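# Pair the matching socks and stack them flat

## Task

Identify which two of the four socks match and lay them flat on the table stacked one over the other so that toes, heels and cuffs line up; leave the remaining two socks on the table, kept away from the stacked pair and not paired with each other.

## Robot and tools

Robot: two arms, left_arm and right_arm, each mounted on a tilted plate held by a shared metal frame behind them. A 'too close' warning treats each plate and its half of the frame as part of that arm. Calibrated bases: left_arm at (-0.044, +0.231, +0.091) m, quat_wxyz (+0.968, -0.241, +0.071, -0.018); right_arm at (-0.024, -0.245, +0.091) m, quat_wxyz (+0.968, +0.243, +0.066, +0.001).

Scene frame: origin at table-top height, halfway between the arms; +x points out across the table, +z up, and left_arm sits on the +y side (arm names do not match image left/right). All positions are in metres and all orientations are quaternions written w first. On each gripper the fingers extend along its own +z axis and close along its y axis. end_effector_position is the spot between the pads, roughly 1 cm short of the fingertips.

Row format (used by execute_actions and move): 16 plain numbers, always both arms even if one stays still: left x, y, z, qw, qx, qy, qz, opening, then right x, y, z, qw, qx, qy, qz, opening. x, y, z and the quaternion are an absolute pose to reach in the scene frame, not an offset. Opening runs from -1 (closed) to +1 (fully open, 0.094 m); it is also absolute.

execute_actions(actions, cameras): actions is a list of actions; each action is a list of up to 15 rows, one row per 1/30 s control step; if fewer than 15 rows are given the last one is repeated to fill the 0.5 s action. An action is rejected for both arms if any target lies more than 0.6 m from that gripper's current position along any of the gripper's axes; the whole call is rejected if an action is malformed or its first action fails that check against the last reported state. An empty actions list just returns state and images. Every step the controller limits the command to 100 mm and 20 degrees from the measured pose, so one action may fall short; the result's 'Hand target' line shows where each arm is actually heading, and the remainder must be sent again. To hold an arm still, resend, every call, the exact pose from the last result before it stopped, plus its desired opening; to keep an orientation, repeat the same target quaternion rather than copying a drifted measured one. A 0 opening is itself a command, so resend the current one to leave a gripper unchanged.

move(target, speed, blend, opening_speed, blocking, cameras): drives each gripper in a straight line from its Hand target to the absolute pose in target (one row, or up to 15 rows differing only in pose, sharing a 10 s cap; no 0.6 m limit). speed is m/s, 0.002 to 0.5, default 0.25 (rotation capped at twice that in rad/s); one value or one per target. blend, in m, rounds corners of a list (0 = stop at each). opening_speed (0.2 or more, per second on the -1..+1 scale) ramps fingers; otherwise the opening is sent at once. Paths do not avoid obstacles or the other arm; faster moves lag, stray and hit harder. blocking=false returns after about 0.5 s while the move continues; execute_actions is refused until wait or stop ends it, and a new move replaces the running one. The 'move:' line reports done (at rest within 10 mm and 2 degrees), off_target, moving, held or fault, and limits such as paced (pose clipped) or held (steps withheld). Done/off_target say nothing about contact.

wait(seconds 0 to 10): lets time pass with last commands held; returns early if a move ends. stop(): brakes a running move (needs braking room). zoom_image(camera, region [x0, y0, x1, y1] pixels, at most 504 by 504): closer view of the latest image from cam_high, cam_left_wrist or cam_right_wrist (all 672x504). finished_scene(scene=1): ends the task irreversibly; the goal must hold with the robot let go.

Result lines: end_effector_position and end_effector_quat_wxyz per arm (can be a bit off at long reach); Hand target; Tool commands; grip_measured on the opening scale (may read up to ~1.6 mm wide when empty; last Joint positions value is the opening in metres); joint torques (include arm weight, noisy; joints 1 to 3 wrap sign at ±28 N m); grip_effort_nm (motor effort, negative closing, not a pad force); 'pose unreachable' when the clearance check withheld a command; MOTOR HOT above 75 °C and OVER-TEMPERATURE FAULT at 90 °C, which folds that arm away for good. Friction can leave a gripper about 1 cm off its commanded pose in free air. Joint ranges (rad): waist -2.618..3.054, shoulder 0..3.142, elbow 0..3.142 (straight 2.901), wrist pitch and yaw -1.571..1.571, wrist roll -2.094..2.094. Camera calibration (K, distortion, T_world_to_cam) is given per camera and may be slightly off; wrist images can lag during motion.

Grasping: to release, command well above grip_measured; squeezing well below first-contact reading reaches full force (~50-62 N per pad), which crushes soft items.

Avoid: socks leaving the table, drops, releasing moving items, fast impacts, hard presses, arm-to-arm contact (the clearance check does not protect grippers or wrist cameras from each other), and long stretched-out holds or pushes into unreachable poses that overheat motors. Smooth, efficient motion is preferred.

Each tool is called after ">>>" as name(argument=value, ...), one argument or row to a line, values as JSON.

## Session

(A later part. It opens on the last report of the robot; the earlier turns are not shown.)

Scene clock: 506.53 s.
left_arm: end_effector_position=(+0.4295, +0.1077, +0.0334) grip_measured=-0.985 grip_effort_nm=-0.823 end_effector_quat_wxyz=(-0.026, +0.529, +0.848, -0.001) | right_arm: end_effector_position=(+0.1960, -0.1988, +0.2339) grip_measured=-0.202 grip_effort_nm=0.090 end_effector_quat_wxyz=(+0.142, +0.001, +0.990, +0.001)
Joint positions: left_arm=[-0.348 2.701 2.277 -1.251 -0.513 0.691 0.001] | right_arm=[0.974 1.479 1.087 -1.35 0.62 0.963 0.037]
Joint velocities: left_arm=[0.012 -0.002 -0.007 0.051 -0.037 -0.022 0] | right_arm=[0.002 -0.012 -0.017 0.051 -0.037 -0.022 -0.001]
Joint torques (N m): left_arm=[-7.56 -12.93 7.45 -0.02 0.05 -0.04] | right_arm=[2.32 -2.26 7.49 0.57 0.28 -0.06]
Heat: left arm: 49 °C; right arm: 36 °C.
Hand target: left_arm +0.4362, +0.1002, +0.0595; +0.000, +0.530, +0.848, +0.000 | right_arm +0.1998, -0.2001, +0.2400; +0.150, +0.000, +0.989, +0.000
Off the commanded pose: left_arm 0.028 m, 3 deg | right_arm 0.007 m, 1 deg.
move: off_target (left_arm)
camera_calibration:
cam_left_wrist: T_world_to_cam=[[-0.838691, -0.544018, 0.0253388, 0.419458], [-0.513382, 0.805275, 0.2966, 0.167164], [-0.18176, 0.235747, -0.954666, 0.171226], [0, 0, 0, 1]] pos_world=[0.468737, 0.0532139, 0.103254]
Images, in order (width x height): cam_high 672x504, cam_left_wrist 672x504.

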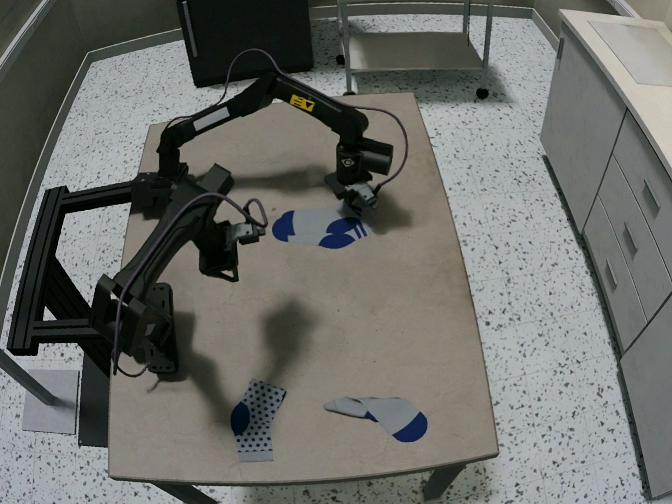

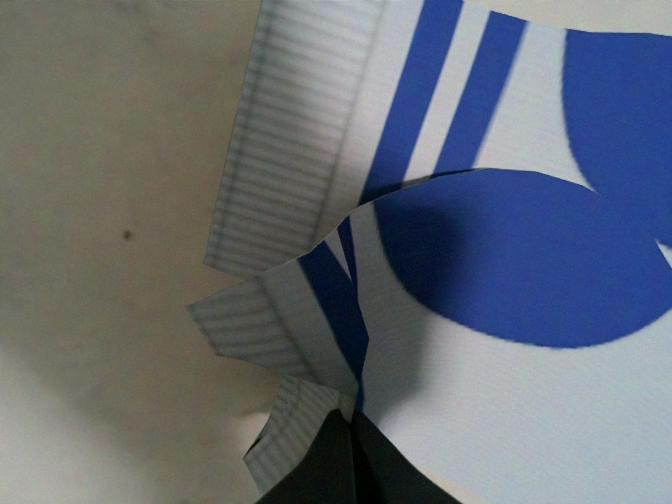

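>>> move(
  target=[
    [0.40,0.10,0.20,0,0.53,0.848,0,-1,0.2,-0.2,0.24,0.15,0,0.988,0,-0.2],
    [0.37,0.09,0.33,0,0.53,0.848,0,-1,0.2,-0.2,0.24,0.15,0,0.988,0,-0.2],
  ],
  speed=0.12,
  cameras=["cam_left_wrist","cam_high"],
)

>>> zoom_image(
  camera="cam_high",
  region=[230, 100, 430, 270],
)

Scene clock: 512.07 s.
left_arm: end_effector_position=(+0.3777, +0.0862, +0.3109) grip_measured=-0.985 grip_effort_nm=-0.823 end_effector_quat_wxyz=(+0.162, +0.527, +0.834, +0.004) | right_arm: end_effector_position=(+0.1960, -0.1988, +0.2339) grip_measured=-0.202 grip_effort_nm=0.085 end_effector_quat_wxyz=(+0.142, +0.001, +0.990, +0.001)
Joint positions: left_arm=[-0.718 2.261 2.373 -1.559 -0.514 0.488 0.001] | right_arm=[0.974 1.479 1.087 -1.35 0.62 0.963 0.037]
Joint velocities: left_arm=[-0.002 0.002 0.002 -0.007 -0.081 -0.066 0] | right_arm=[-0.012 0.012 -0.002 0.051 0.022 -0.051 0]
Joint torques (N m): left_arm=[-5.67 -9.63 5.96 0.68 -0.03 -0.15] | right_arm=[2.32 -2.26 7.47 0.57 0.28 -0.06]
Heat: left arm: 50 °C; right arm: 36 °C.
Hand target: left_arm +0.3733, +0.0892, +0.3290; +0.181, +0.524, +0.832, +0.004 | right_arm +0.1998, -0.2001, +0.2400; +0.150, +0.000, +0.989, +0.000
Off the commanded pose: left_arm 0.021 m, 19 deg | right_arm 0.007 m, 1 deg.
joint sent to its limit (left arm) — joint 4 (wrist pitch), lower limit. The joint targets are off in position and orientation.
move: off_target (left_arm)
camera_calibration:
cam_left_wrist: T_world_to_cam=[[-0.825657, -0.545915, -0.142364, 0.404697], [-0.546605, 0.83654, -0.0377272, 0.189404], [0.139689, 0.0466673, -0.989095, 0.337374], [0, 0, 0, 1]] pos_world=[0.390543, 0.0467421, 0.398455]
Images, in order (width x height): cam_high 672x504, cam_left_wrist 672x504.

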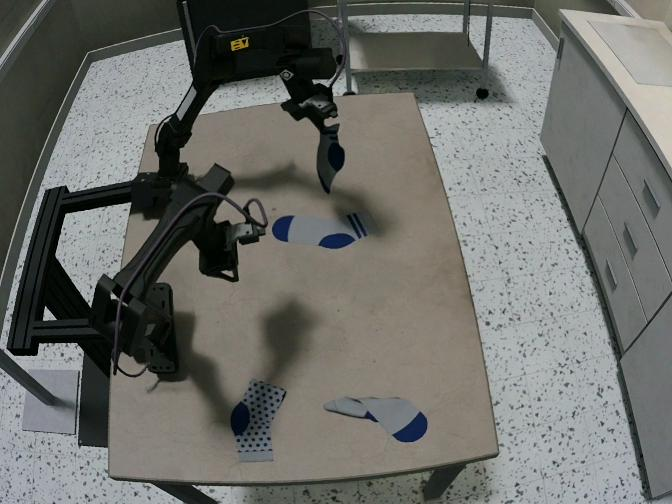

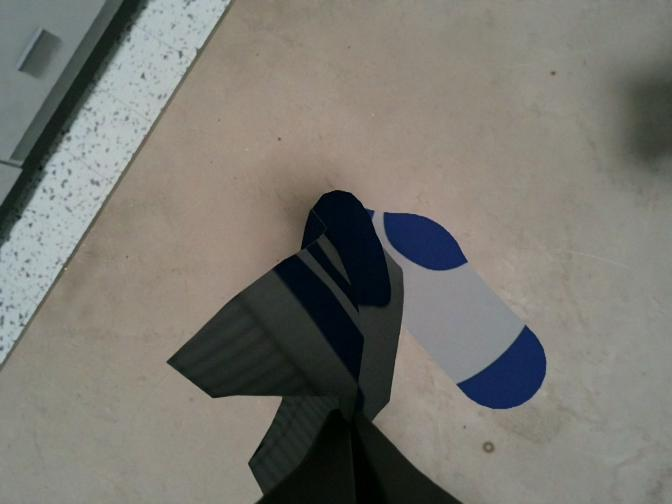

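Scaled by 2.520.

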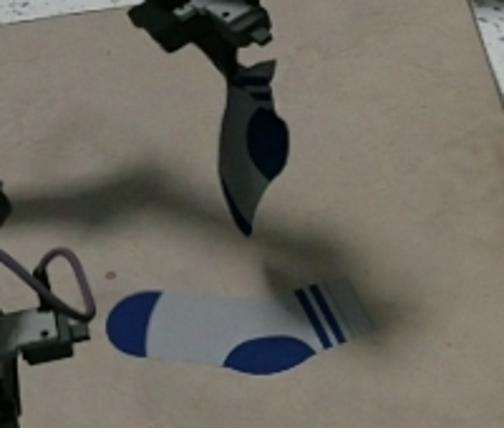

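>>> move(
  target=[
    [0.32,0.12,0.34,0.181,0.524,0.832,0.004,-1,0.24,-0.04,0.25,0.15,0,0.988,0,-0.2],
  ],
  speed=0.15,
)

Scene clock: 523.93 s.
left_arm: end_effector_position=(+0.3227, +0.1227, +0.3279) grip_measured=-0.985 grip_effort_nm=-0.818 end_effector_quat_wxyz=(+0.158, +0.529, +0.834, +0.006) | right_arm: end_effector_position=(+0.2405, -0.0435, +0.2446) grip_measured=-0.202 grip_effort_nm=0.090 end_effector_quat_wxyz=(+0.147, +0.001, +0.989, +0.001)
Joint positions: left_arm=[-0.774 1.995 2.053 -1.549 -0.523 0.421 0.001] | right_arm=[1.085 2.098 1.605 -1.32 0.605 1.091 0.037]
Joint velocities: left_arm=[0.012 -0.007 -0.002 -0.037 0.037 0.007 0] | right_arm=[0.007 -0.017 -0.022 -0.007 -0.022 -0.007 -0.001]
Joint torques (N m): left_arm=[-5.15 -7.57 4.51 1.03 -0.13 -0.08] | right_arm=[4.86 -6.94 8.17 0.45 0.16 0.12]
Heat: left arm: 48 °C; right arm: 36 °C.
Hand target: left_arm +0.3203, +0.1206, +0.3404; +0.181, +0.524, +0.832, +0.005 | right_arm +0.2391, -0.0389, +0.2499; +0.150, +0.000, +0.989, +0.002
Off the commanded pose: left_arm 0.013 m, 3 deg | right_arm 0.006 m, 0 deg.
move: off_target (left_arm)
camera_calibration:
cam_left_wrist: T_world_to_cam=[[-0.827524, -0.542924, -0.142959, 0.382025], [-0.5451, 0.837938, -0.0269581, 0.125311], [0.134427, 0.0556184, -0.989361, 0.360883], [0, 0, 0, 1]] pos_world=[0.33593, 0.0823365, 0.415036]
cam_right_wrist: T_world_to_cam=[[0.12413, -0.992149, 0.0152072, -0.0725297], [-0.992224, -0.124252, -0.00732118, 0.271955], [0.00915323, -0.0141802, -0.999858, 0.331489], [0, 0, 0, 1]] pos_world=[0.275809, -0.0334688, 0.334536]

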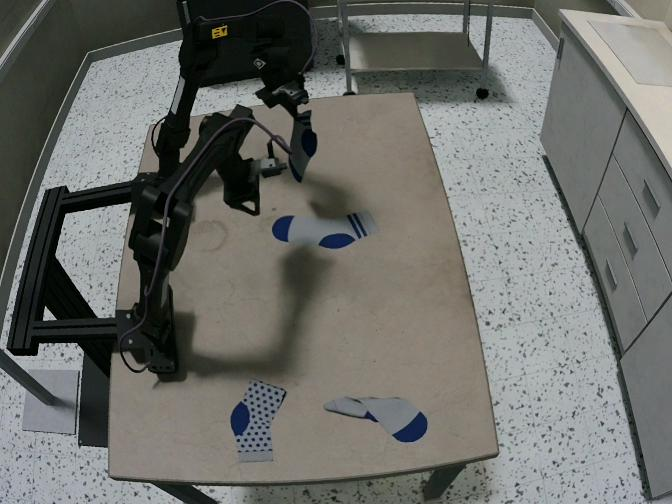

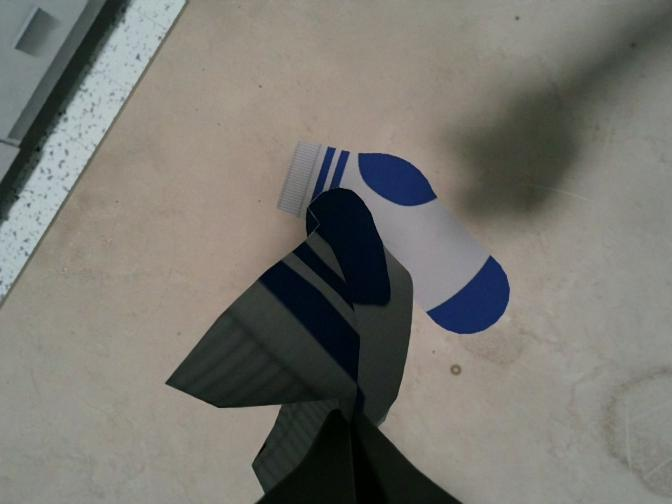

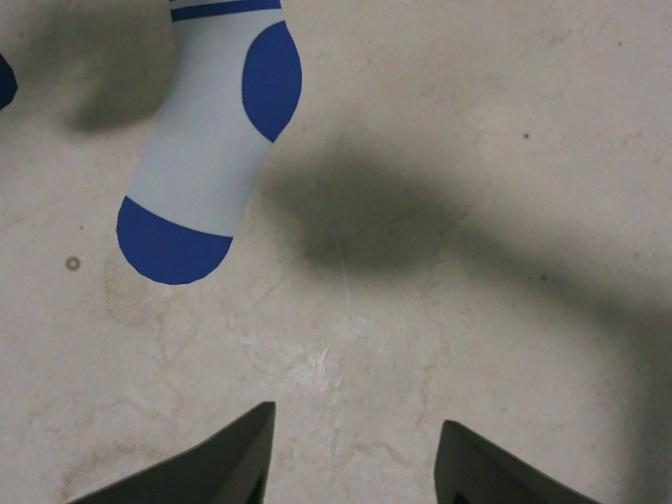

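>>> move(
  target=[
    [0.30,0.12,0.34,0,0.707,0.707,0,-1,0.24,-0.16,0.25,0.15,0,0.988,0,-0.2],
    [0.245,0.08,0.32,0,0.749,0.663,0,-1,0.24,-0.16,0.25,0.15,0,0.988,0,-0.2],
  ],
  speed=0.15,
)

>>> zoom_image(
  camera="cam_high",
  region=[200, 90, 400, 260],
)

Scene clock: 544.30 s.
left_arm: end_effector_position=(+0.2504, +0.0824, +0.3158) grip_measured=-0.985 grip_effort_nm=-0.823 end_effector_quat_wxyz=(+0.117, +0.742, +0.661, +0.005) | right_arm: end_effector_position=(+0.2428, -0.1544, +0.2522) grip_measured=-0.202 grip_effort_nm=0.085 end_effector_quat_wxyz=(+0.148, +0.006, +0.989, +0.007)
Joint positions: left_arm=[-0.927 1.967 1.88 -1.562 -0.437 0.758 0.001] | right_arm=[0.942 1.708 1.327 -1.32 0.628 0.922 0.037]
Joint velocities: left_arm=[0.012 -0.007 0.012 0.007 -0.022 -0.022 0] | right_arm=[-0.012 -0.007 -0.012 0.022 0.022 -0.007 -0.001]
Joint torques (N m): left_arm=[-4.07 -5.72 4.72 0.59 0.07 -0.18] | right_arm=[2.91 -5.98 4.42 0.68 0.28 -0.08]
Heat: left arm: 45 °C; right arm: 35 °C.
Hand target: left_arm +0.2442, +0.0819, +0.3196; +0.119, +0.744, +0.658, +0.001 | right_arm +0.2406, -0.1610, +0.2501; +0.150, +0.000, +0.989, -0.002
Off the commanded pose: left_arm 0.007 m, 13 deg | right_arm 0.007 m, 1 deg.
joint sent to its limit (left arm) — joint 4 (wrist pitch), lower limit. The joint targets are off in orientation, not in position.
move: off_target (left_arm)
camera_calibration:
cam_left_wrist: T_world_to_cam=[[-0.987092, -0.0174357, -0.159202, 0.300377], [-0.031192, 0.99595, 0.0843224, -0.0575158], [0.157087, 0.0881998, -0.983638, 0.350661], [0, 0, 0, 1]] pos_world=[0.239622, 0.0315919, 0.397594]
cam_right_wrist: T_world_to_cam=[[0.117748, -0.993041, 0.00215891, -0.178255], [-0.992978, -0.117765, -0.0112525, 0.262667], [0.0114285, -0.000818788, -0.999934, 0.338984], [0, 0, 0, 1]] pos_world=[0.277938, -0.145804, 0.342302]

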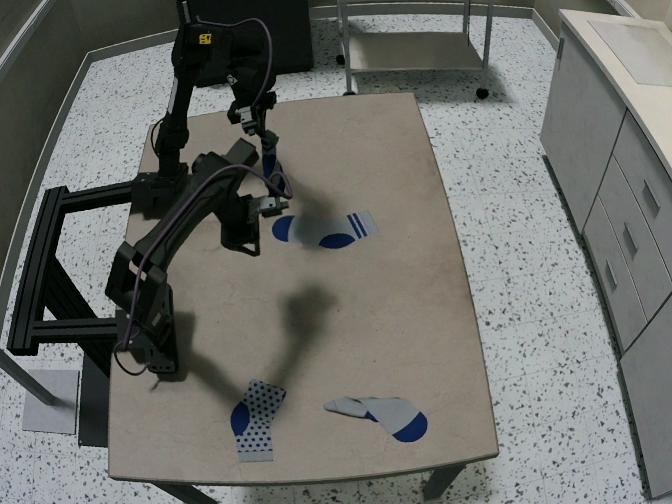

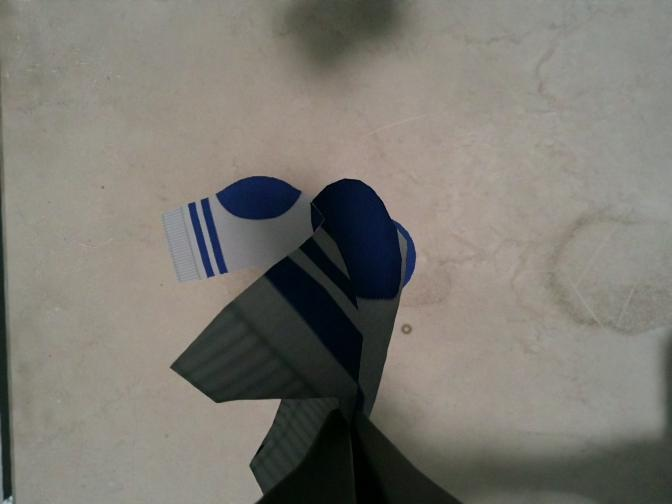

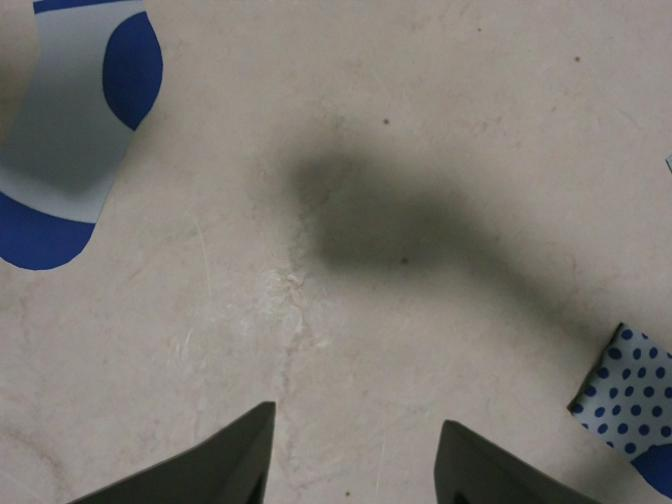

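Scaled by 2.520.

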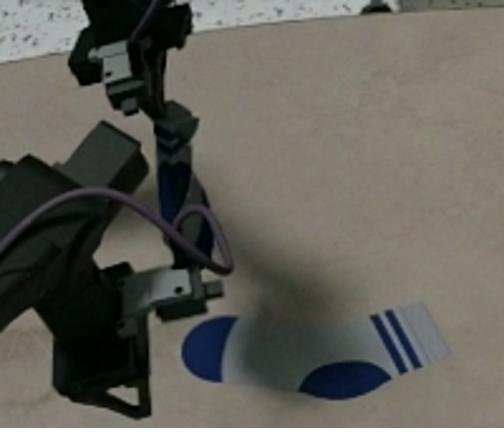

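>>> move(
  target=[
    [0.245,0.083,0.25,0,0.749,0.663,0,-1,0.24,-0.16,0.25,0.15,0,0.988,0,-0.2],
  ],
  speed=0.1,
)

>>> zoom_image(
  camera="cam_high",
  region=[200, 90, 400, 260],
)

Scene clock: 549.47 s.
left_arm: end_effector_position=(+0.2476, +0.0843, +0.2531) grip_measured=-0.985 grip_effort_nm=-0.828 end_effector_quat_wxyz=(+0.013, +0.748, +0.664, +0.003) | right_arm: end_effector_position=(+0.2428, -0.1544, +0.2522) grip_measured=-0.202 grip_effort_nm=0.085 end_effector_quat_wxyz=(+0.148, +0.006, +0.989, +0.007)
Joint positions: left_arm=[-0.854 2.077 1.796 -1.562 -0.427 0.746 0.001] | right_arm=[0.942 1.708 1.327 -1.32 0.628 0.922 0.037]
Joint velocities: left_arm=[0.002 0.012 -0.002 -0.007 0.007 -0.066 0.001] | right_arm=[-0.012 0.002 0.002 0.022 0.022 0.022 0.001]
Joint torques (N m): left_arm=[-3.29 -5.37 4.7 0.22 0.12 -0.07] | right_arm=[3.06 -6.01 4.31 0.73 0.24 -0.07]
Heat: left arm: 44 °C; right arm: 34 °C.
Hand target: left_arm +0.2442, +0.0843, +0.2502; +0.004, +0.748, +0.664, -0.001 | right_arm +0.2401, -0.1599, +0.2500; +0.150, +0.000, +0.989, +0.000
Off the commanded pose: left_arm 0.004 m, 2 deg | right_arm 0.007 m, 1 deg.
joint sent to its limit (left arm) — joint 4 (wrist pitch), lower limit. The joint targets still meet the commanded pose.
move: done
camera_calibration:
cam_left_wrist: T_world_to_cam=[[-0.99979, -0.000962762, -0.0204925, 0.254351], [-0.00580514, 0.971349, 0.237587, -0.0972195], [0.0196766, 0.237656, -0.97115, 0.307494], [0, 0, 0, 1]] pos_world=[0.247682, 0.0216012, 0.326934]
cam_right_wrist: T_world_to_cam=[[0.117748, -0.993041, 0.00215891, -0.178255], [-0.992978, -0.117765, -0.0112525, 0.262667], [0.0114285, -0.000818788, -0.999934, 0.338984], [0, 0, 0, 1]] pos_world=[0.277938, -0.145804, 0.342302]

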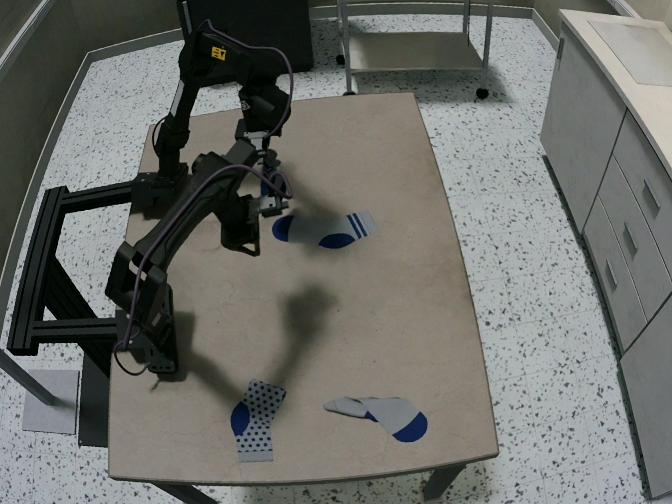

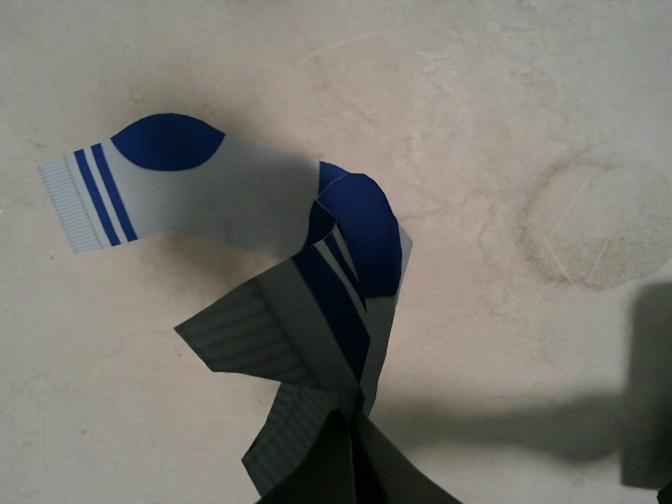

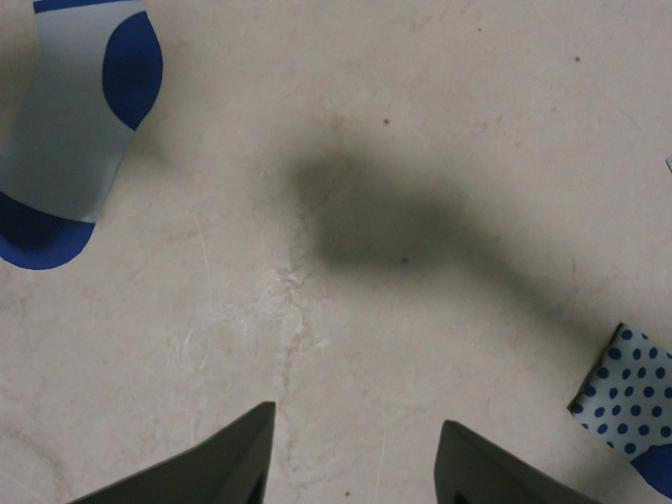

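Scaled by 2.520.

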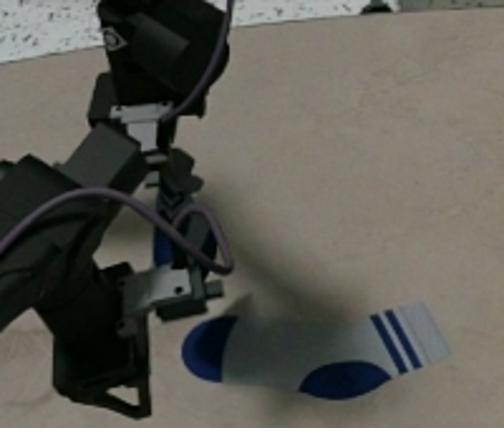

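>>> move(
  target=[
    [0.245,0.083,0.25,0,0.749,0.663,0,-1,0.22,-0.12,0.22,0.15,0,0.988,0,-0.2],
  ],
  speed=0.1,
  cameras=["cam_right_wrist"],
)

Scene clock: 556.43 s.
left_arm: end_effector_position=(+0.2476, +0.0843, +0.2531) grip_measured=-0.985 grip_effort_nm=-0.818 end_effector_quat_wxyz=(+0.013, +0.748, +0.664, +0.003) | right_arm: end_effector_position=(+0.2240, -0.1226, +0.2241) grip_measured=-0.202 grip_effort_nm=0.090 end_effector_quat_wxyz=(+0.149, +0.003, +0.989, +0.003)
Joint positions: left_arm=[-0.854 2.077 1.796 -1.562 -0.426 0.746 0.001] | right_arm=[1.01 1.775 1.232 -1.211 0.621 1.002 0.037]
Joint velocities: left_arm=[-0.002 0.002 -0.002 -0.022 0.066 -0.007 0] | right_arm=[0.007 -0.007 0.012 0.037 0.007 -0.051 0.001]
Joint torques (N m): left_arm=[-3.45 -5.09 5.41 0.22 0.08 -0.08] | right_arm=[4.05 -4.51 4.81 0.87 0.17 0.09]
Heat: left arm: 44 °C; right arm: 34 °C.
Hand target: left_arm +0.2449, +0.0832, +0.2499; +0.004, +0.749, +0.663, +0.000 | right_arm +0.2200, -0.1192, +0.2200; +0.150, +0.000, +0.989, +0.001
Off the commanded pose: left_arm 0.004 m, 2 deg | right_arm 0.006 m, 1 deg.
joint sent to its limit (left arm) — joint 4 (wrist pitch), lower limit. The joint targets still meet the commanded pose.
move: done
camera_calibration:
cam_right_wrist: T_world_to_cam=[[0.121487, -0.992545, 0.00972271, -0.146835], [-0.992519, -0.121592, -0.0110177, 0.246814], [0.0121178, -0.00831147, -0.999892, 0.310133], [0, 0, 0, 1]] pos_world=[0.259048, -0.113152, 0.314247]
Images, in order (width x height): cam_right_wrist 672x504.

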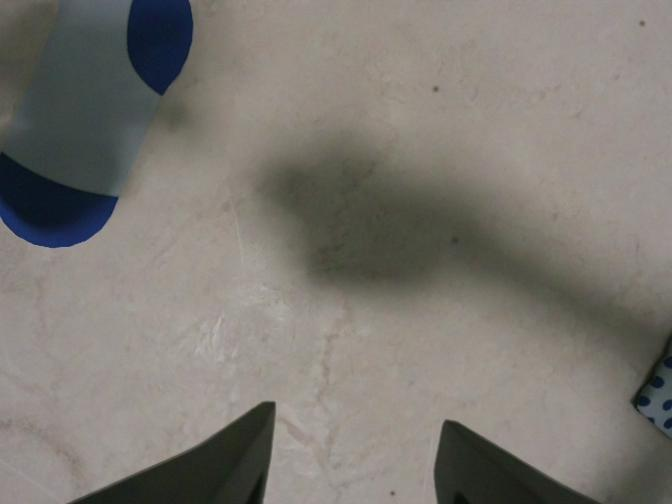

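>>> move(
  target=[
    [0.245,0.083,0.235,0,0.749,0.663,0,-1,0.15,-0.25,0.2,0.15,0,0.988,0,-0.2],
  ],
  speed=0.15,
  cameras=["cam_high","cam_left_wrist"],
)

>>> zoom_image(
  camera="cam_high",
  region=[220, 130, 360, 260],
)

Scene clock: 560.47 s.
left_arm: end_effector_position=(+0.2441, +0.0866, +0.2382) grip_measured=-0.985 grip_effort_nm=-0.828 end_effector_quat_wxyz=(-0.002, +0.748, +0.663, +0.003) | right_arm: end_effector_position=(+0.1545, -0.2441, +0.2049) grip_measured=-0.202 grip_effort_nm=0.085 end_effector_quat_wxyz=(+0.154, +0.011, +0.988, +0.016)
Joint positions: left_arm=[-0.84 2.077 1.74 -1.532 -0.426 0.749 0.001] | right_arm=[0.986 1.176 0.826 -1.358 0.621 0.976 0.037]
Joint velocities: left_arm=[-0.012 -0.002 0.002 0.007 0.066 0.066 0] | right_arm=[0.007 0.017 0.007 -0.007 0.066 0.007 0]
Joint torques (N m): left_arm=[-3.3 -5.64 4.59 0.46 0.02 0.03] | right_arm=[1.18 -0.29 4.55 0.55 0.25 -0.08]
Heat: left arm: 43 °C; right arm: 34 °C.
Hand target: left_arm +0.2447, +0.0833, +0.2351; +0.000, +0.749, +0.663, +0.000 | right_arm +0.1504, -0.2508, +0.2000; +0.150, +0.000, +0.989, +0.000
Off the commanded pose: left_arm 0.005 m, 0 deg | right_arm 0.009 m, 2 deg.
move: done
camera_calibration:
cam_left_wrist: T_world_to_cam=[[-1, 0.000309448, 0.000396458, 0.245484], [0.000401367, 0.966051, 0.25835, -0.101952], [-0.000303053, 0.25835, -0.966051, 0.29447], [0, 0, 0, 1]] pos_world=[0.245614, 0.0223389, 0.310715]
Images, in order (width x height): cam_high 672x504, cam_left_wrist 672x504.

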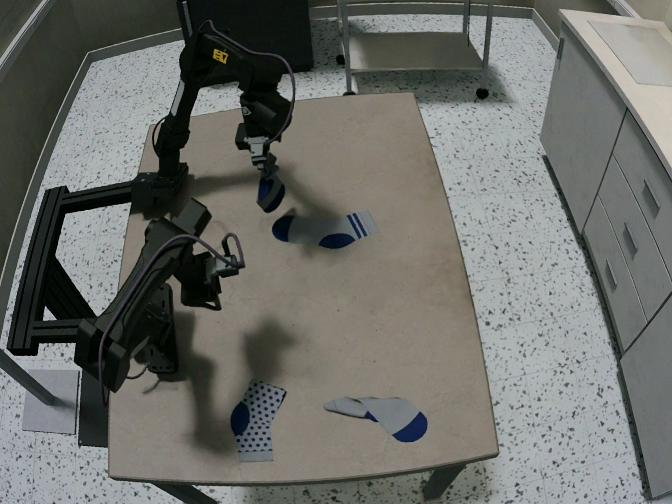

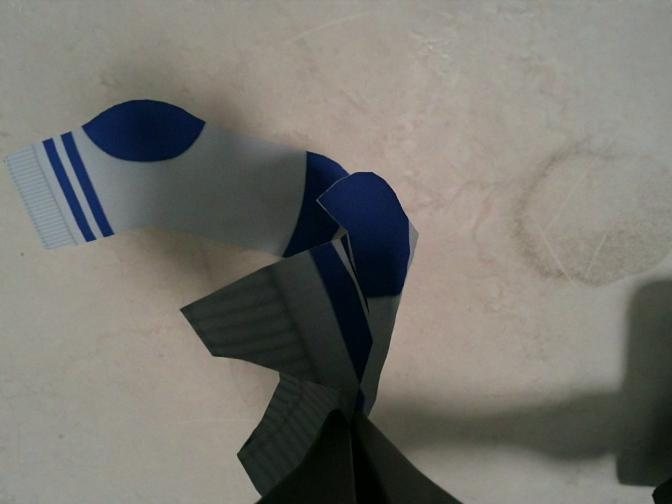

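Scaled by 3.600.

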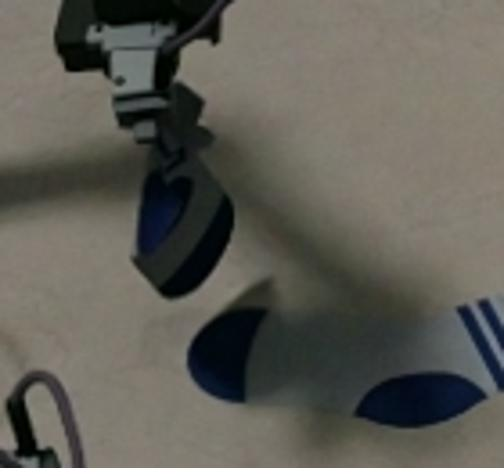

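>>> move(
  target=[
    [0.28,0.083,0.34,0.119,0.744,0.658,0,-1,0.15,-0.25,0.2,0.15,0,0.988,0,-0.2],
  ],
  speed=0.15,
  cameras=["cam_high"],
)

>>> zoom_image(
  camera="cam_high",
  region=[220, 100, 360, 230],
)

Scene clock: 571.03 s.
left_arm: end_effector_position=(+0.2850, +0.0802, +0.3248) grip_measured=-0.985 grip_effort_nm=-0.823 end_effector_quat_wxyz=(+0.141, +0.738, +0.660, +0.000) | right_arm: end_effector_position=(+0.1543, -0.2444, +0.2048) grip_measured=-0.202 grip_effort_nm=0.090 end_effector_quat_wxyz=(+0.153, +0.011, +0.988, +0.015)
Joint positions: left_arm=[-0.865 2.028 2.021 -1.558 -0.432 0.843 0.001] | right_arm=[0.986 1.176 0.826 -1.36 0.621 0.976 0.037]
Joint velocities: left_arm=[-0.012 -0.012 -0.007 0.022 -0.007 -0.081 0] | right_arm=[-0.002 0.012 0.002 -0.037 0.007 0.037 0.001]
Joint torques (N m): left_arm=[-5.09 -6.74 6.97 0.66 -0.04 0] | right_arm=[1.5 -0.03 4.53 0.57 0.24 -0.03]
Heat: left arm: 43 °C; right arm: 34 °C.
Hand target: left_arm +0.2812, +0.0808, +0.3386; +0.157, +0.740, +0.653, +0.003 | right_arm +0.1502, -0.2498, +0.2000; +0.150, +0.000, +0.989, +0.000
Off the commanded pose: left_arm 0.016 m, 3 deg | right_arm 0.009 m, 2 deg.
joint sent to its limit (left arm) — joint 4 (wrist pitch), lower limit. The joint targets are off in orientation, not in position.
move: off_target (left_arm)
Images, in order (width x height): cam_high 672x504.

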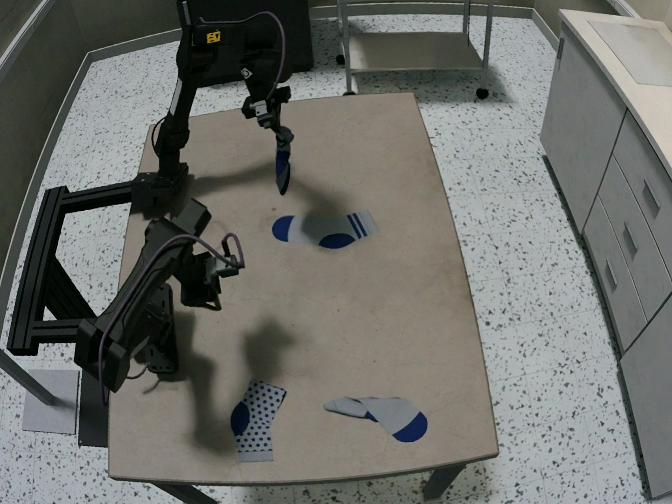

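Scaled by 3.600.

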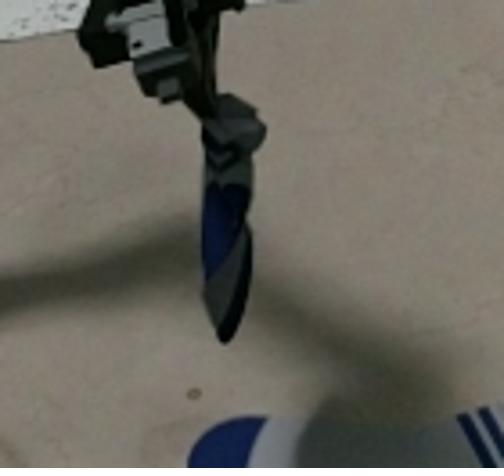

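>>> move(
  target=[
    [0.22,0.083,0.28,0,0.749,0.663,0,-1,0.15,-0.25,0.2,0.15,0,0.988,0,-0.2],
    [0.225,0.082,0.25,0,0.749,0.663,0,-1,0.15,-0.25,0.2,0.15,0,0.988,0,-0.2],
    [0.27,0.079,0.20,0,0.733,0.680,0,-1,0.15,-0.25,0.2,0.15,0,0.988,0,-0.2],
  ],
  speed=[0.12,0.06,0.06],
  cameras=["cam_high","cam_left_wrist"],
)

>>> zoom_image(
  camera="cam_high",
  region=[220, 130, 360, 260],
)

Scene clock: 580.30 s.
left_arm: end_effector_position=(+0.2674, +0.0846, +0.2045) grip_measured=-0.985 grip_effort_nm=-0.823 end_effector_quat_wxyz=(-0.001, +0.730, +0.683, -0.003) | right_arm: end_effector_position=(+0.1543, -0.2444, +0.2048) grip_measured=-0.202 grip_effort_nm=0.090 end_effector_quat_wxyz=(+0.153, +0.011, +0.988, +0.015)
Joint positions: left_arm=[-0.758 2.117 1.7 -1.413 -0.438 0.783 0.001] | right_arm=[0.986 1.176 0.826 -1.36 0.621 0.976 0.037]
Joint velocities: left_arm=[0.007 0.007 -0.002 -0.037 0.022 0.095 0] | right_arm=[0.012 -0.007 -0.007 -0.037 -0.037 0.022 0]
Joint torques (N m): left_arm=[-3.85 -6.02 4.83 0.47 -0.03 0.1] | right_arm=[1.5 -0.03 4.53 0.58 0.25 -0.03]
Heat: left arm: 43 °C; right arm: 34 °C.
Hand target: left_arm +0.2683, +0.0812, +0.2005; +0.000, +0.732, +0.681, -0.001 | right_arm +0.1502, -0.2498, +0.2000; +0.150, +0.000, +0.989, +0.000
Off the commanded pose: left_arm 0.008 m, 1 deg | right_arm 0.009 m, 2 deg.
move: done
camera_calibration:
cam_left_wrist: T_world_to_cam=[[-0.998532, -0.053599, 0.0077946, 0.271493], [-0.0499488, 0.966911, 0.250175, -0.0762769], [-0.0209458, 0.249418, -0.968169, 0.269106], [0, 0, 0, 1]] pos_world=[0.272921, 0.0211849, 0.277506]
Images, in order (width x height): cam_high 672x504, cam_left_wrist 672x504.

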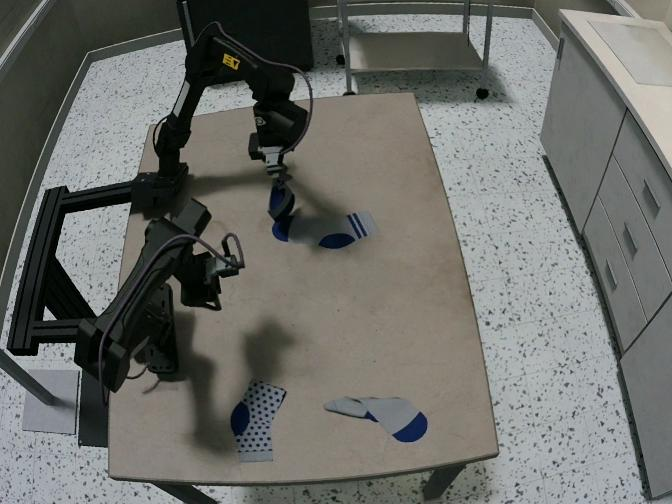

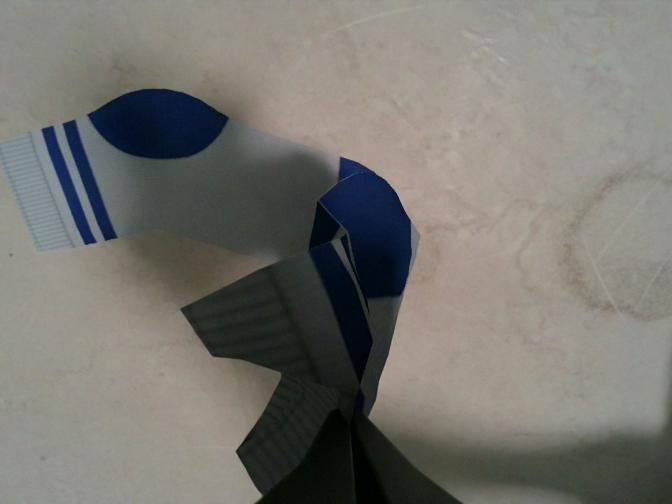

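Scaled by 3.600.

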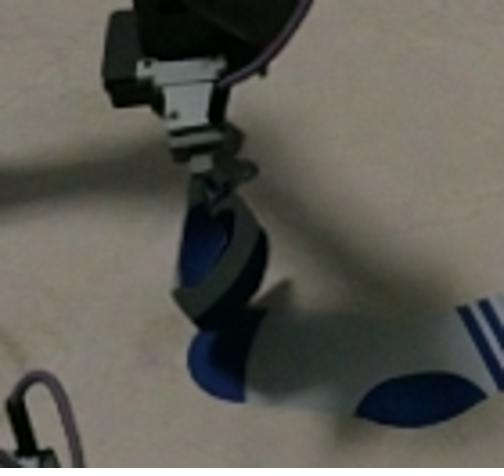

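>>> move(
  target=[
    [0.24,0.085,0.31,0.05,0.749,0.663,0,-1,0.15,-0.25,0.2,0.15,0,0.988,0,-0.2],
    [0.16,0.085,0.30,0.05,0.749,0.663,0,-1,0.15,-0.25,0.2,0.15,0,0.988,0,-0.2],
    [0.16,0.085,0.225,0,0.749,0.663,0,-1,0.15,-0.25,0.2,0.15,0,0.988,0,-0.2],
    [0.24,0.083,0.22,0,0.749,0.663,0,-1,0.15,-0.25,0.2,0.15,0,0.988,0,-0.2],
  ],
  speed=[0.12,0.12,0.08,0.08],
  cameras=["cam_high","cam_left_wrist"],
)

>>> zoom_image(
  camera="cam_high",
  region=[220, 130, 360, 260],
)

Scene clock: 592.70 s.
left_arm: end_effector_position=(+0.2354, +0.0869, +0.2169) grip_measured=-0.985 grip_effort_nm=-0.818 end_effector_quat_wxyz=(-0.007, +0.748, +0.664, +0.000) | right_arm: end_effector_position=(+0.1543, -0.2444, +0.2048) grip_measured=-0.202 grip_effort_nm=0.085 end_effector_quat_wxyz=(+0.153, +0.011, +0.988, +0.015)
Joint positions: left_arm=[-0.83 2.051 1.621 -1.445 -0.422 0.755 0.001] | right_arm=[0.986 1.176 0.826 -1.36 0.621 0.976 0.037]
Joint velocities: left_arm=[-0.002 -0.002 0.002 -0.037 -0.037 -0.066 -0.001] | right_arm=[-0.002 0.007 0.012 -0.007 -0.081 -0.037 -0.001]
Joint torques (N m): left_arm=[-3.48 -5.15 7.88 0.22 -0.03 0.08] | right_arm=[1.5 -0.05 4.53 0.57 0.24 -0.03]
Heat: left arm: 43 °C; right arm: 33 °C.
Hand target: left_arm +0.2400, +0.0835, +0.2201; +0.000, +0.749, +0.663, +0.001 | right_arm +0.1502, -0.2498, +0.2000; +0.150, +0.000, +0.989, +0.000
Off the commanded pose: left_arm 0.007 m, 1 deg | right_arm 0.009 m, 2 deg.
move: done
camera_calibration:
cam_left_wrist: T_world_to_cam=[[-0.999933, 0.0000418041, 0.0115394, 0.234415], [0.00305646, 0.965238, 0.261356, -0.0979303], [-0.0111274, 0.261374, -0.965173, 0.275891], [0, 0, 0, 1]] pos_world=[0.237769, 0.0224056, 0.289172]
Images, in order (width x height): cam_high 672x504, cam_left_wrist 672x504.

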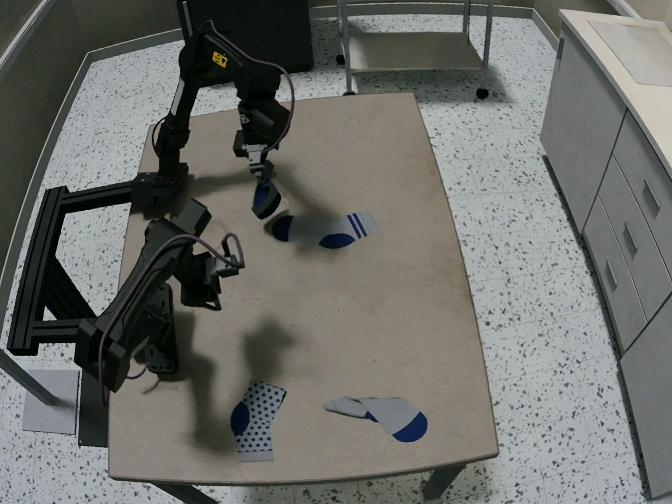

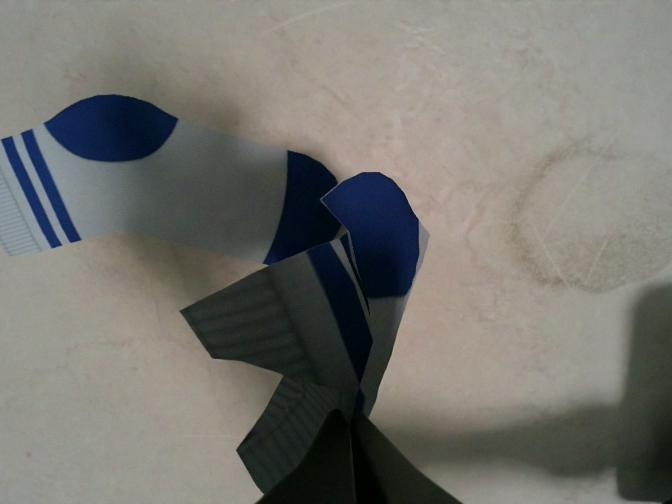

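Scaled by 3.600.

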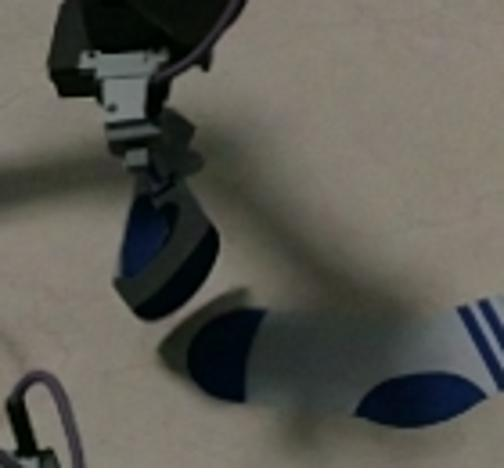

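>>> move(
  target=[
    [0.22,0.085,0.30,0.03,0.749,0.663,0,-1,0.25,-0.22,0.18,0.707,-0.707,0,0,-0.2],
  ],
  speed=0.25,
)

Scene clock: 605.47 s.
left_arm: end_effector_position=(+0.2238, +0.0843, +0.2819) grip_measured=-0.985 grip_effort_nm=-0.818 end_effector_quat_wxyz=(+0.056, +0.749, +0.660, +0.004) | right_arm: end_effector_position=(+0.2561, -0.2253, +0.1762) grip_measured=-0.202 grip_effort_nm=0.081 end_effector_quat_wxyz=(+0.799, -0.541, +0.184, -0.185)
Joint positions: left_arm=[-0.94 1.969 1.741 -1.557 -0.418 0.701 0.001] | right_arm=[-0.466 1.892 0.211 1.438 -1.541 -2.079 0.037]
Joint velocities: left_arm=[-0.002 -0.017 -0.012 -0.022 -0.051 -0.007 0] | right_arm=[-0.022 -0.027 -0.007 0.007 -0.022 -0.022 0]
Joint torques (N m): left_arm=[-4.67 -7.3 7.65 0.34 0.05 -0.1] | right_arm=[2.04 -4.52 -0.53 1.38 -0.46 -0.03]
Heat: left arm: 43 °C; right arm: 33 °C.
Hand target: left_arm +0.2209, +0.0843, +0.2987; +0.080, +0.747, +0.660, -0.002 | right_arm +0.2512, -0.2221, +0.1740; +0.804, -0.538, +0.187, -0.174
Off the commanded pose: left_arm 0.018 m, 3 deg | right_arm 0.009 m, 37 deg; orientation clipped.
joint sent to its limit (left arm) — joint 4 (wrist pitch), lower limit. The joint targets are off in orientation, not in position.
joint sent to its limit (right arm) — joint 5 (wrist yaw), lower limit; joint 6 (wrist roll), lower limit. The joint targets are off in position and orientation.
move: off_target (left_arm, right_arm); limits=paced
camera_calibration:
cam_left_wrist: T_world_to_cam=[[-0.996878, 0.0038283, -0.0788673, 0.246538], [-0.0100349, 0.984582, 0.174634, -0.0866465], [0.0783199, 0.17488, -0.98147, 0.331087], [0, 0, 0, 1]] pos_world=[0.218968, 0.0264663, 0.359527]
cam_right_wrist: T_world_to_cam=[[-0.19453, -0.263714, 0.944782, -0.171823], [0.66886, -0.740189, -0.0688887, -0.288922], [0.717485, 0.618526, 0.320376, -0.011113], [0, 0, 0, 1]] pos_world=[0.167797, -0.252295, 0.145992]

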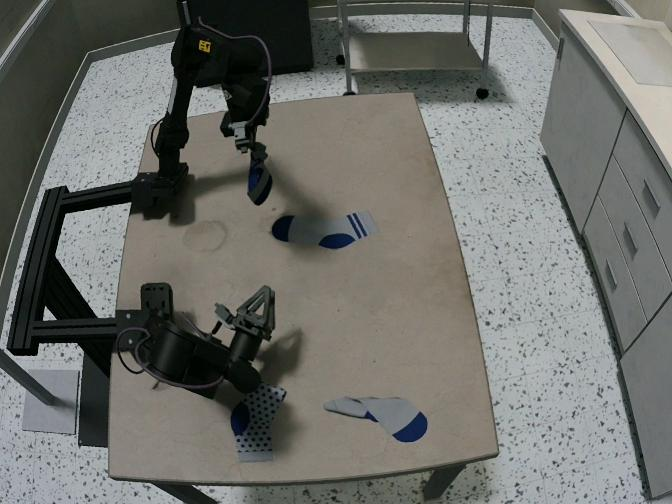

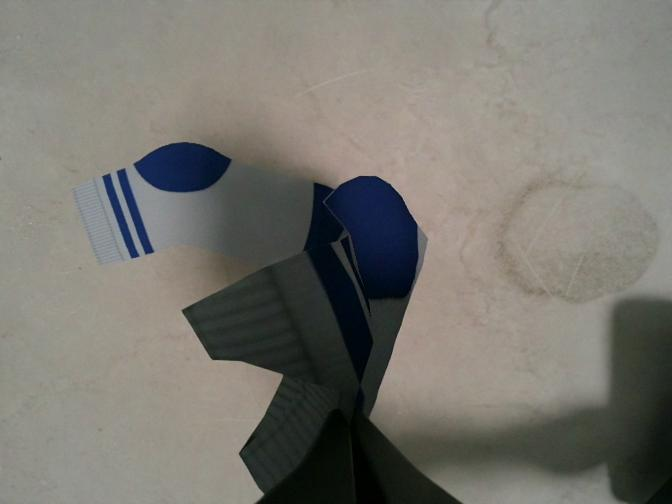

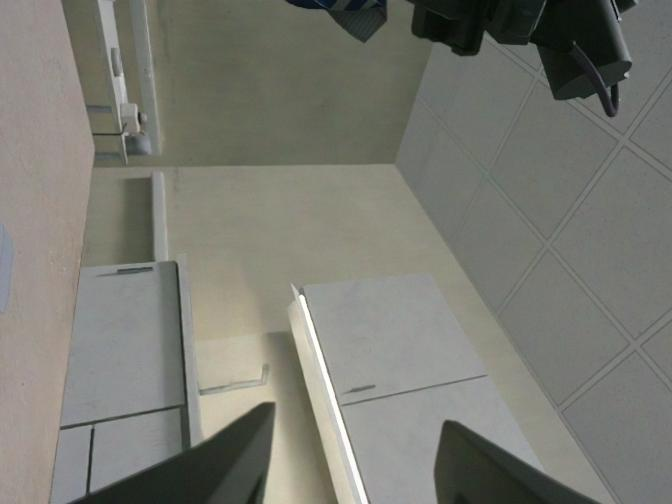

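>>> move(
  target=[
    [0.22,0.085,0.30,0.03,0.749,0.663,0,-1,0.25,-0.15,0.25,-0.299,0.641,0.641,0.299,-0.2],
  ],
  speed=0.3,
  cameras=["cam_right_wrist","cam_high"],
)

Scene clock: 613.43 s.
left_arm: end_effector_position=(+0.2235, +0.0841, +0.2819) grip_measured=-0.985 grip_effort_nm=-0.818 end_effector_quat_wxyz=(+0.056, +0.749, +0.660, +0.003) | right_arm: end_effector_position=(+0.2509, -0.1483, +0.2468) grip_measured=-0.202 grip_effort_nm=0.085 end_effector_quat_wxyz=(+0.832, -0.516, -0.060, -0.196)
Joint positions: left_arm=[-0.94 1.969 1.741 -1.557 -0.415 0.701 0.001] | right_arm=[-0.049 1.909 0.361 1.571 -1.547 -2.079 0.037]
Joint velocities: left_arm=[0.002 -0.012 -0.007 0.022 -0.051 0.051 0] | right_arm=[0.042 0.007 -0.012 -0.037 -0.007 -0.022 0]
Joint torques (N m): left_arm=[-4.59 -7.54 7.35 0.33 0.1 -0.07] | right_arm=[4.19 -7.92 2.58 1.39 -0.16 -0.02]
Heat: left arm: 44 °C; right arm: 33 °C.
Hand target: left_arm +0.2200, +0.0850, +0.2988; +0.080, +0.747, +0.660, -0.003 | right_arm +0.2505, -0.1480, +0.2531; +0.831, -0.512, -0.077, -0.204
Off the commanded pose: left_arm 0.018 m, 3 deg | right_arm 0.004 m, 95 deg; orientation clipped.
joint sent to its limit (left arm) — joint 4 (wrist pitch), lower limit. The joint targets are off in orientation, not in position.
joint sent to its limit (right arm) — joint 4 (wrist pitch), upper limit; joint 5 (wrist yaw), lower limit; joint 6 (wrist roll), lower limit. The joint targets are off in position and orientation.
move: off_target (left_arm, right_arm); limits=paced
camera_calibration:
cam_right_wrist: T_world_to_cam=[[-0.497927, -0.335404, 0.799733, -0.11792], [0.793292, -0.548731, 0.263783, -0.308556], [0.350365, 0.765767, 0.539301, -0.0177044], [0, 0, 0, 1]] pos_world=[0.192262, -0.195308, 0.185244]
Images, in order (width x height): cam_high 672x504, cam_right_wrist 672x504.

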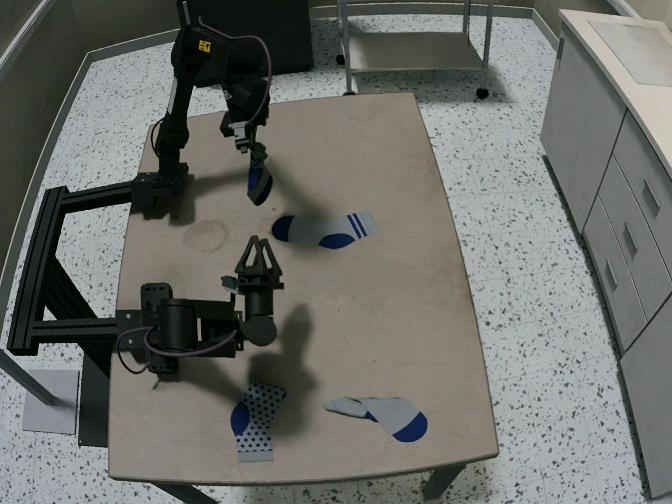

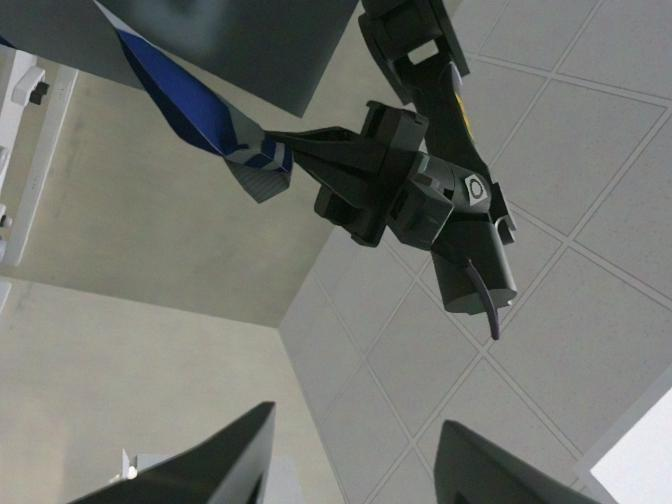

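>>> move(
  target=[
    [0.22,0.085,0.30,0.03,0.749,0.663,0,-1,0.22,-0.22,0.24,0.15,0,0.988,0,-0.2],
    [0.22,0.085,0.30,0.03,0.749,0.663,0,-1,0.24,-0.20,0.25,0,0.707,0.707,0,-0.2],
    [0.22,0.085,0.30,0.03,0.749,0.663,0,-1,0.25,-0.17,0.22,-0.299,0.641,0.641,0.299,-0.2],
  ],
  speed=0.4,
  cameras=["cam_right_wrist","cam_high"],
)

Scene clock: 623.77 s.
left_arm: end_effector_position=(+0.2235, +0.0847, +0.2830) grip_measured=-0.985 grip_effort_nm=-0.813 end_effector_quat_wxyz=(+0.058, +0.748, +0.661, +0.002) | right_arm: end_effector_position=(+0.2524, -0.1725, +0.2208) grip_measured=-0.202 grip_effort_nm=0.076 end_effector_quat_wxyz=(-0.289, +0.646, +0.643, +0.293)
Joint positions: left_arm=[-0.94 1.965 1.741 -1.557 -0.414 0.7 0.001] | right_arm=[0.284 1.433 1.068 -0.982 -0.309 1.839 0.038]
Joint velocities: left_arm=[-0.007 0.007 0.022 -0.037 -0.007 -0.022 0] | right_arm=[-0.007 -0.002 0.002 -0.007 -0.007 -0.066 -0.001]
Joint torques (N m): left_arm=[-4.67 -7.21 7.5 0.33 0.07 -0.07] | right_arm=[2.59 -6.27 4.31 0.89 -0.55 -0.08]
Heat: left arm: 44 °C; right arm: 33 °C.
Hand target: left_arm +0.2200, +0.0849, +0.2989; +0.080, +0.747, +0.660, -0.003 | right_arm +0.2492, -0.1716, +0.2210; -0.291, +0.642, +0.643, +0.300
Off the commanded pose: left_arm 0.017 m, 3 deg | right_arm 0.004 m, 2 deg.
joint sent to its limit (left arm) — joint 4 (wrist pitch), lower limit. The joint targets are off in orientation, not in position.
move: off_target (left_arm); limits=paced
camera_calibration:
cam_right_wrist: T_world_to_cam=[[-0.991836, -0.0615966, -0.111655, 0.268541], [-0.127226, 0.418764, 0.899138, -0.0571797], [-0.00862679, 0.906003, -0.423182, 0.34165], [0, 0, 0, 1]] pos_world=[0.262021, -0.26905, 0.225976]
Images, in order (width x height): cam_high 672x504, cam_right_wrist 672x504.

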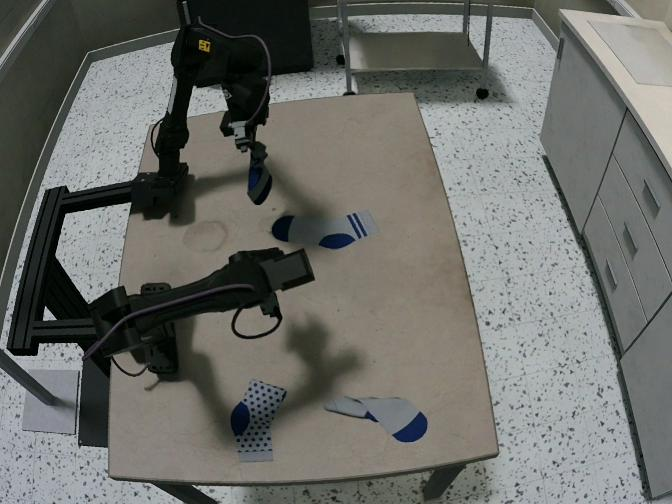

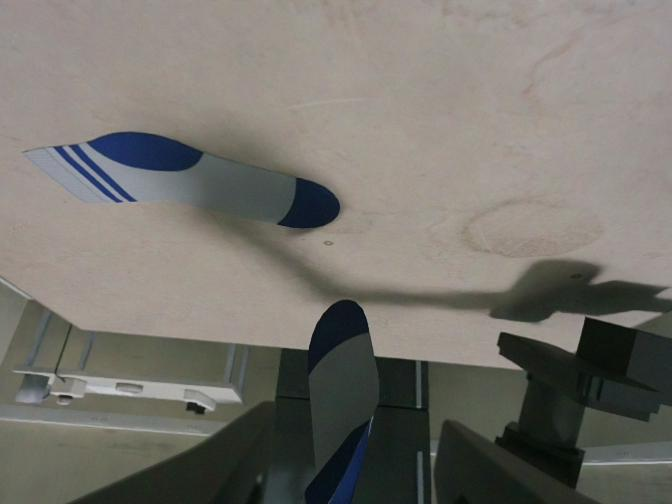

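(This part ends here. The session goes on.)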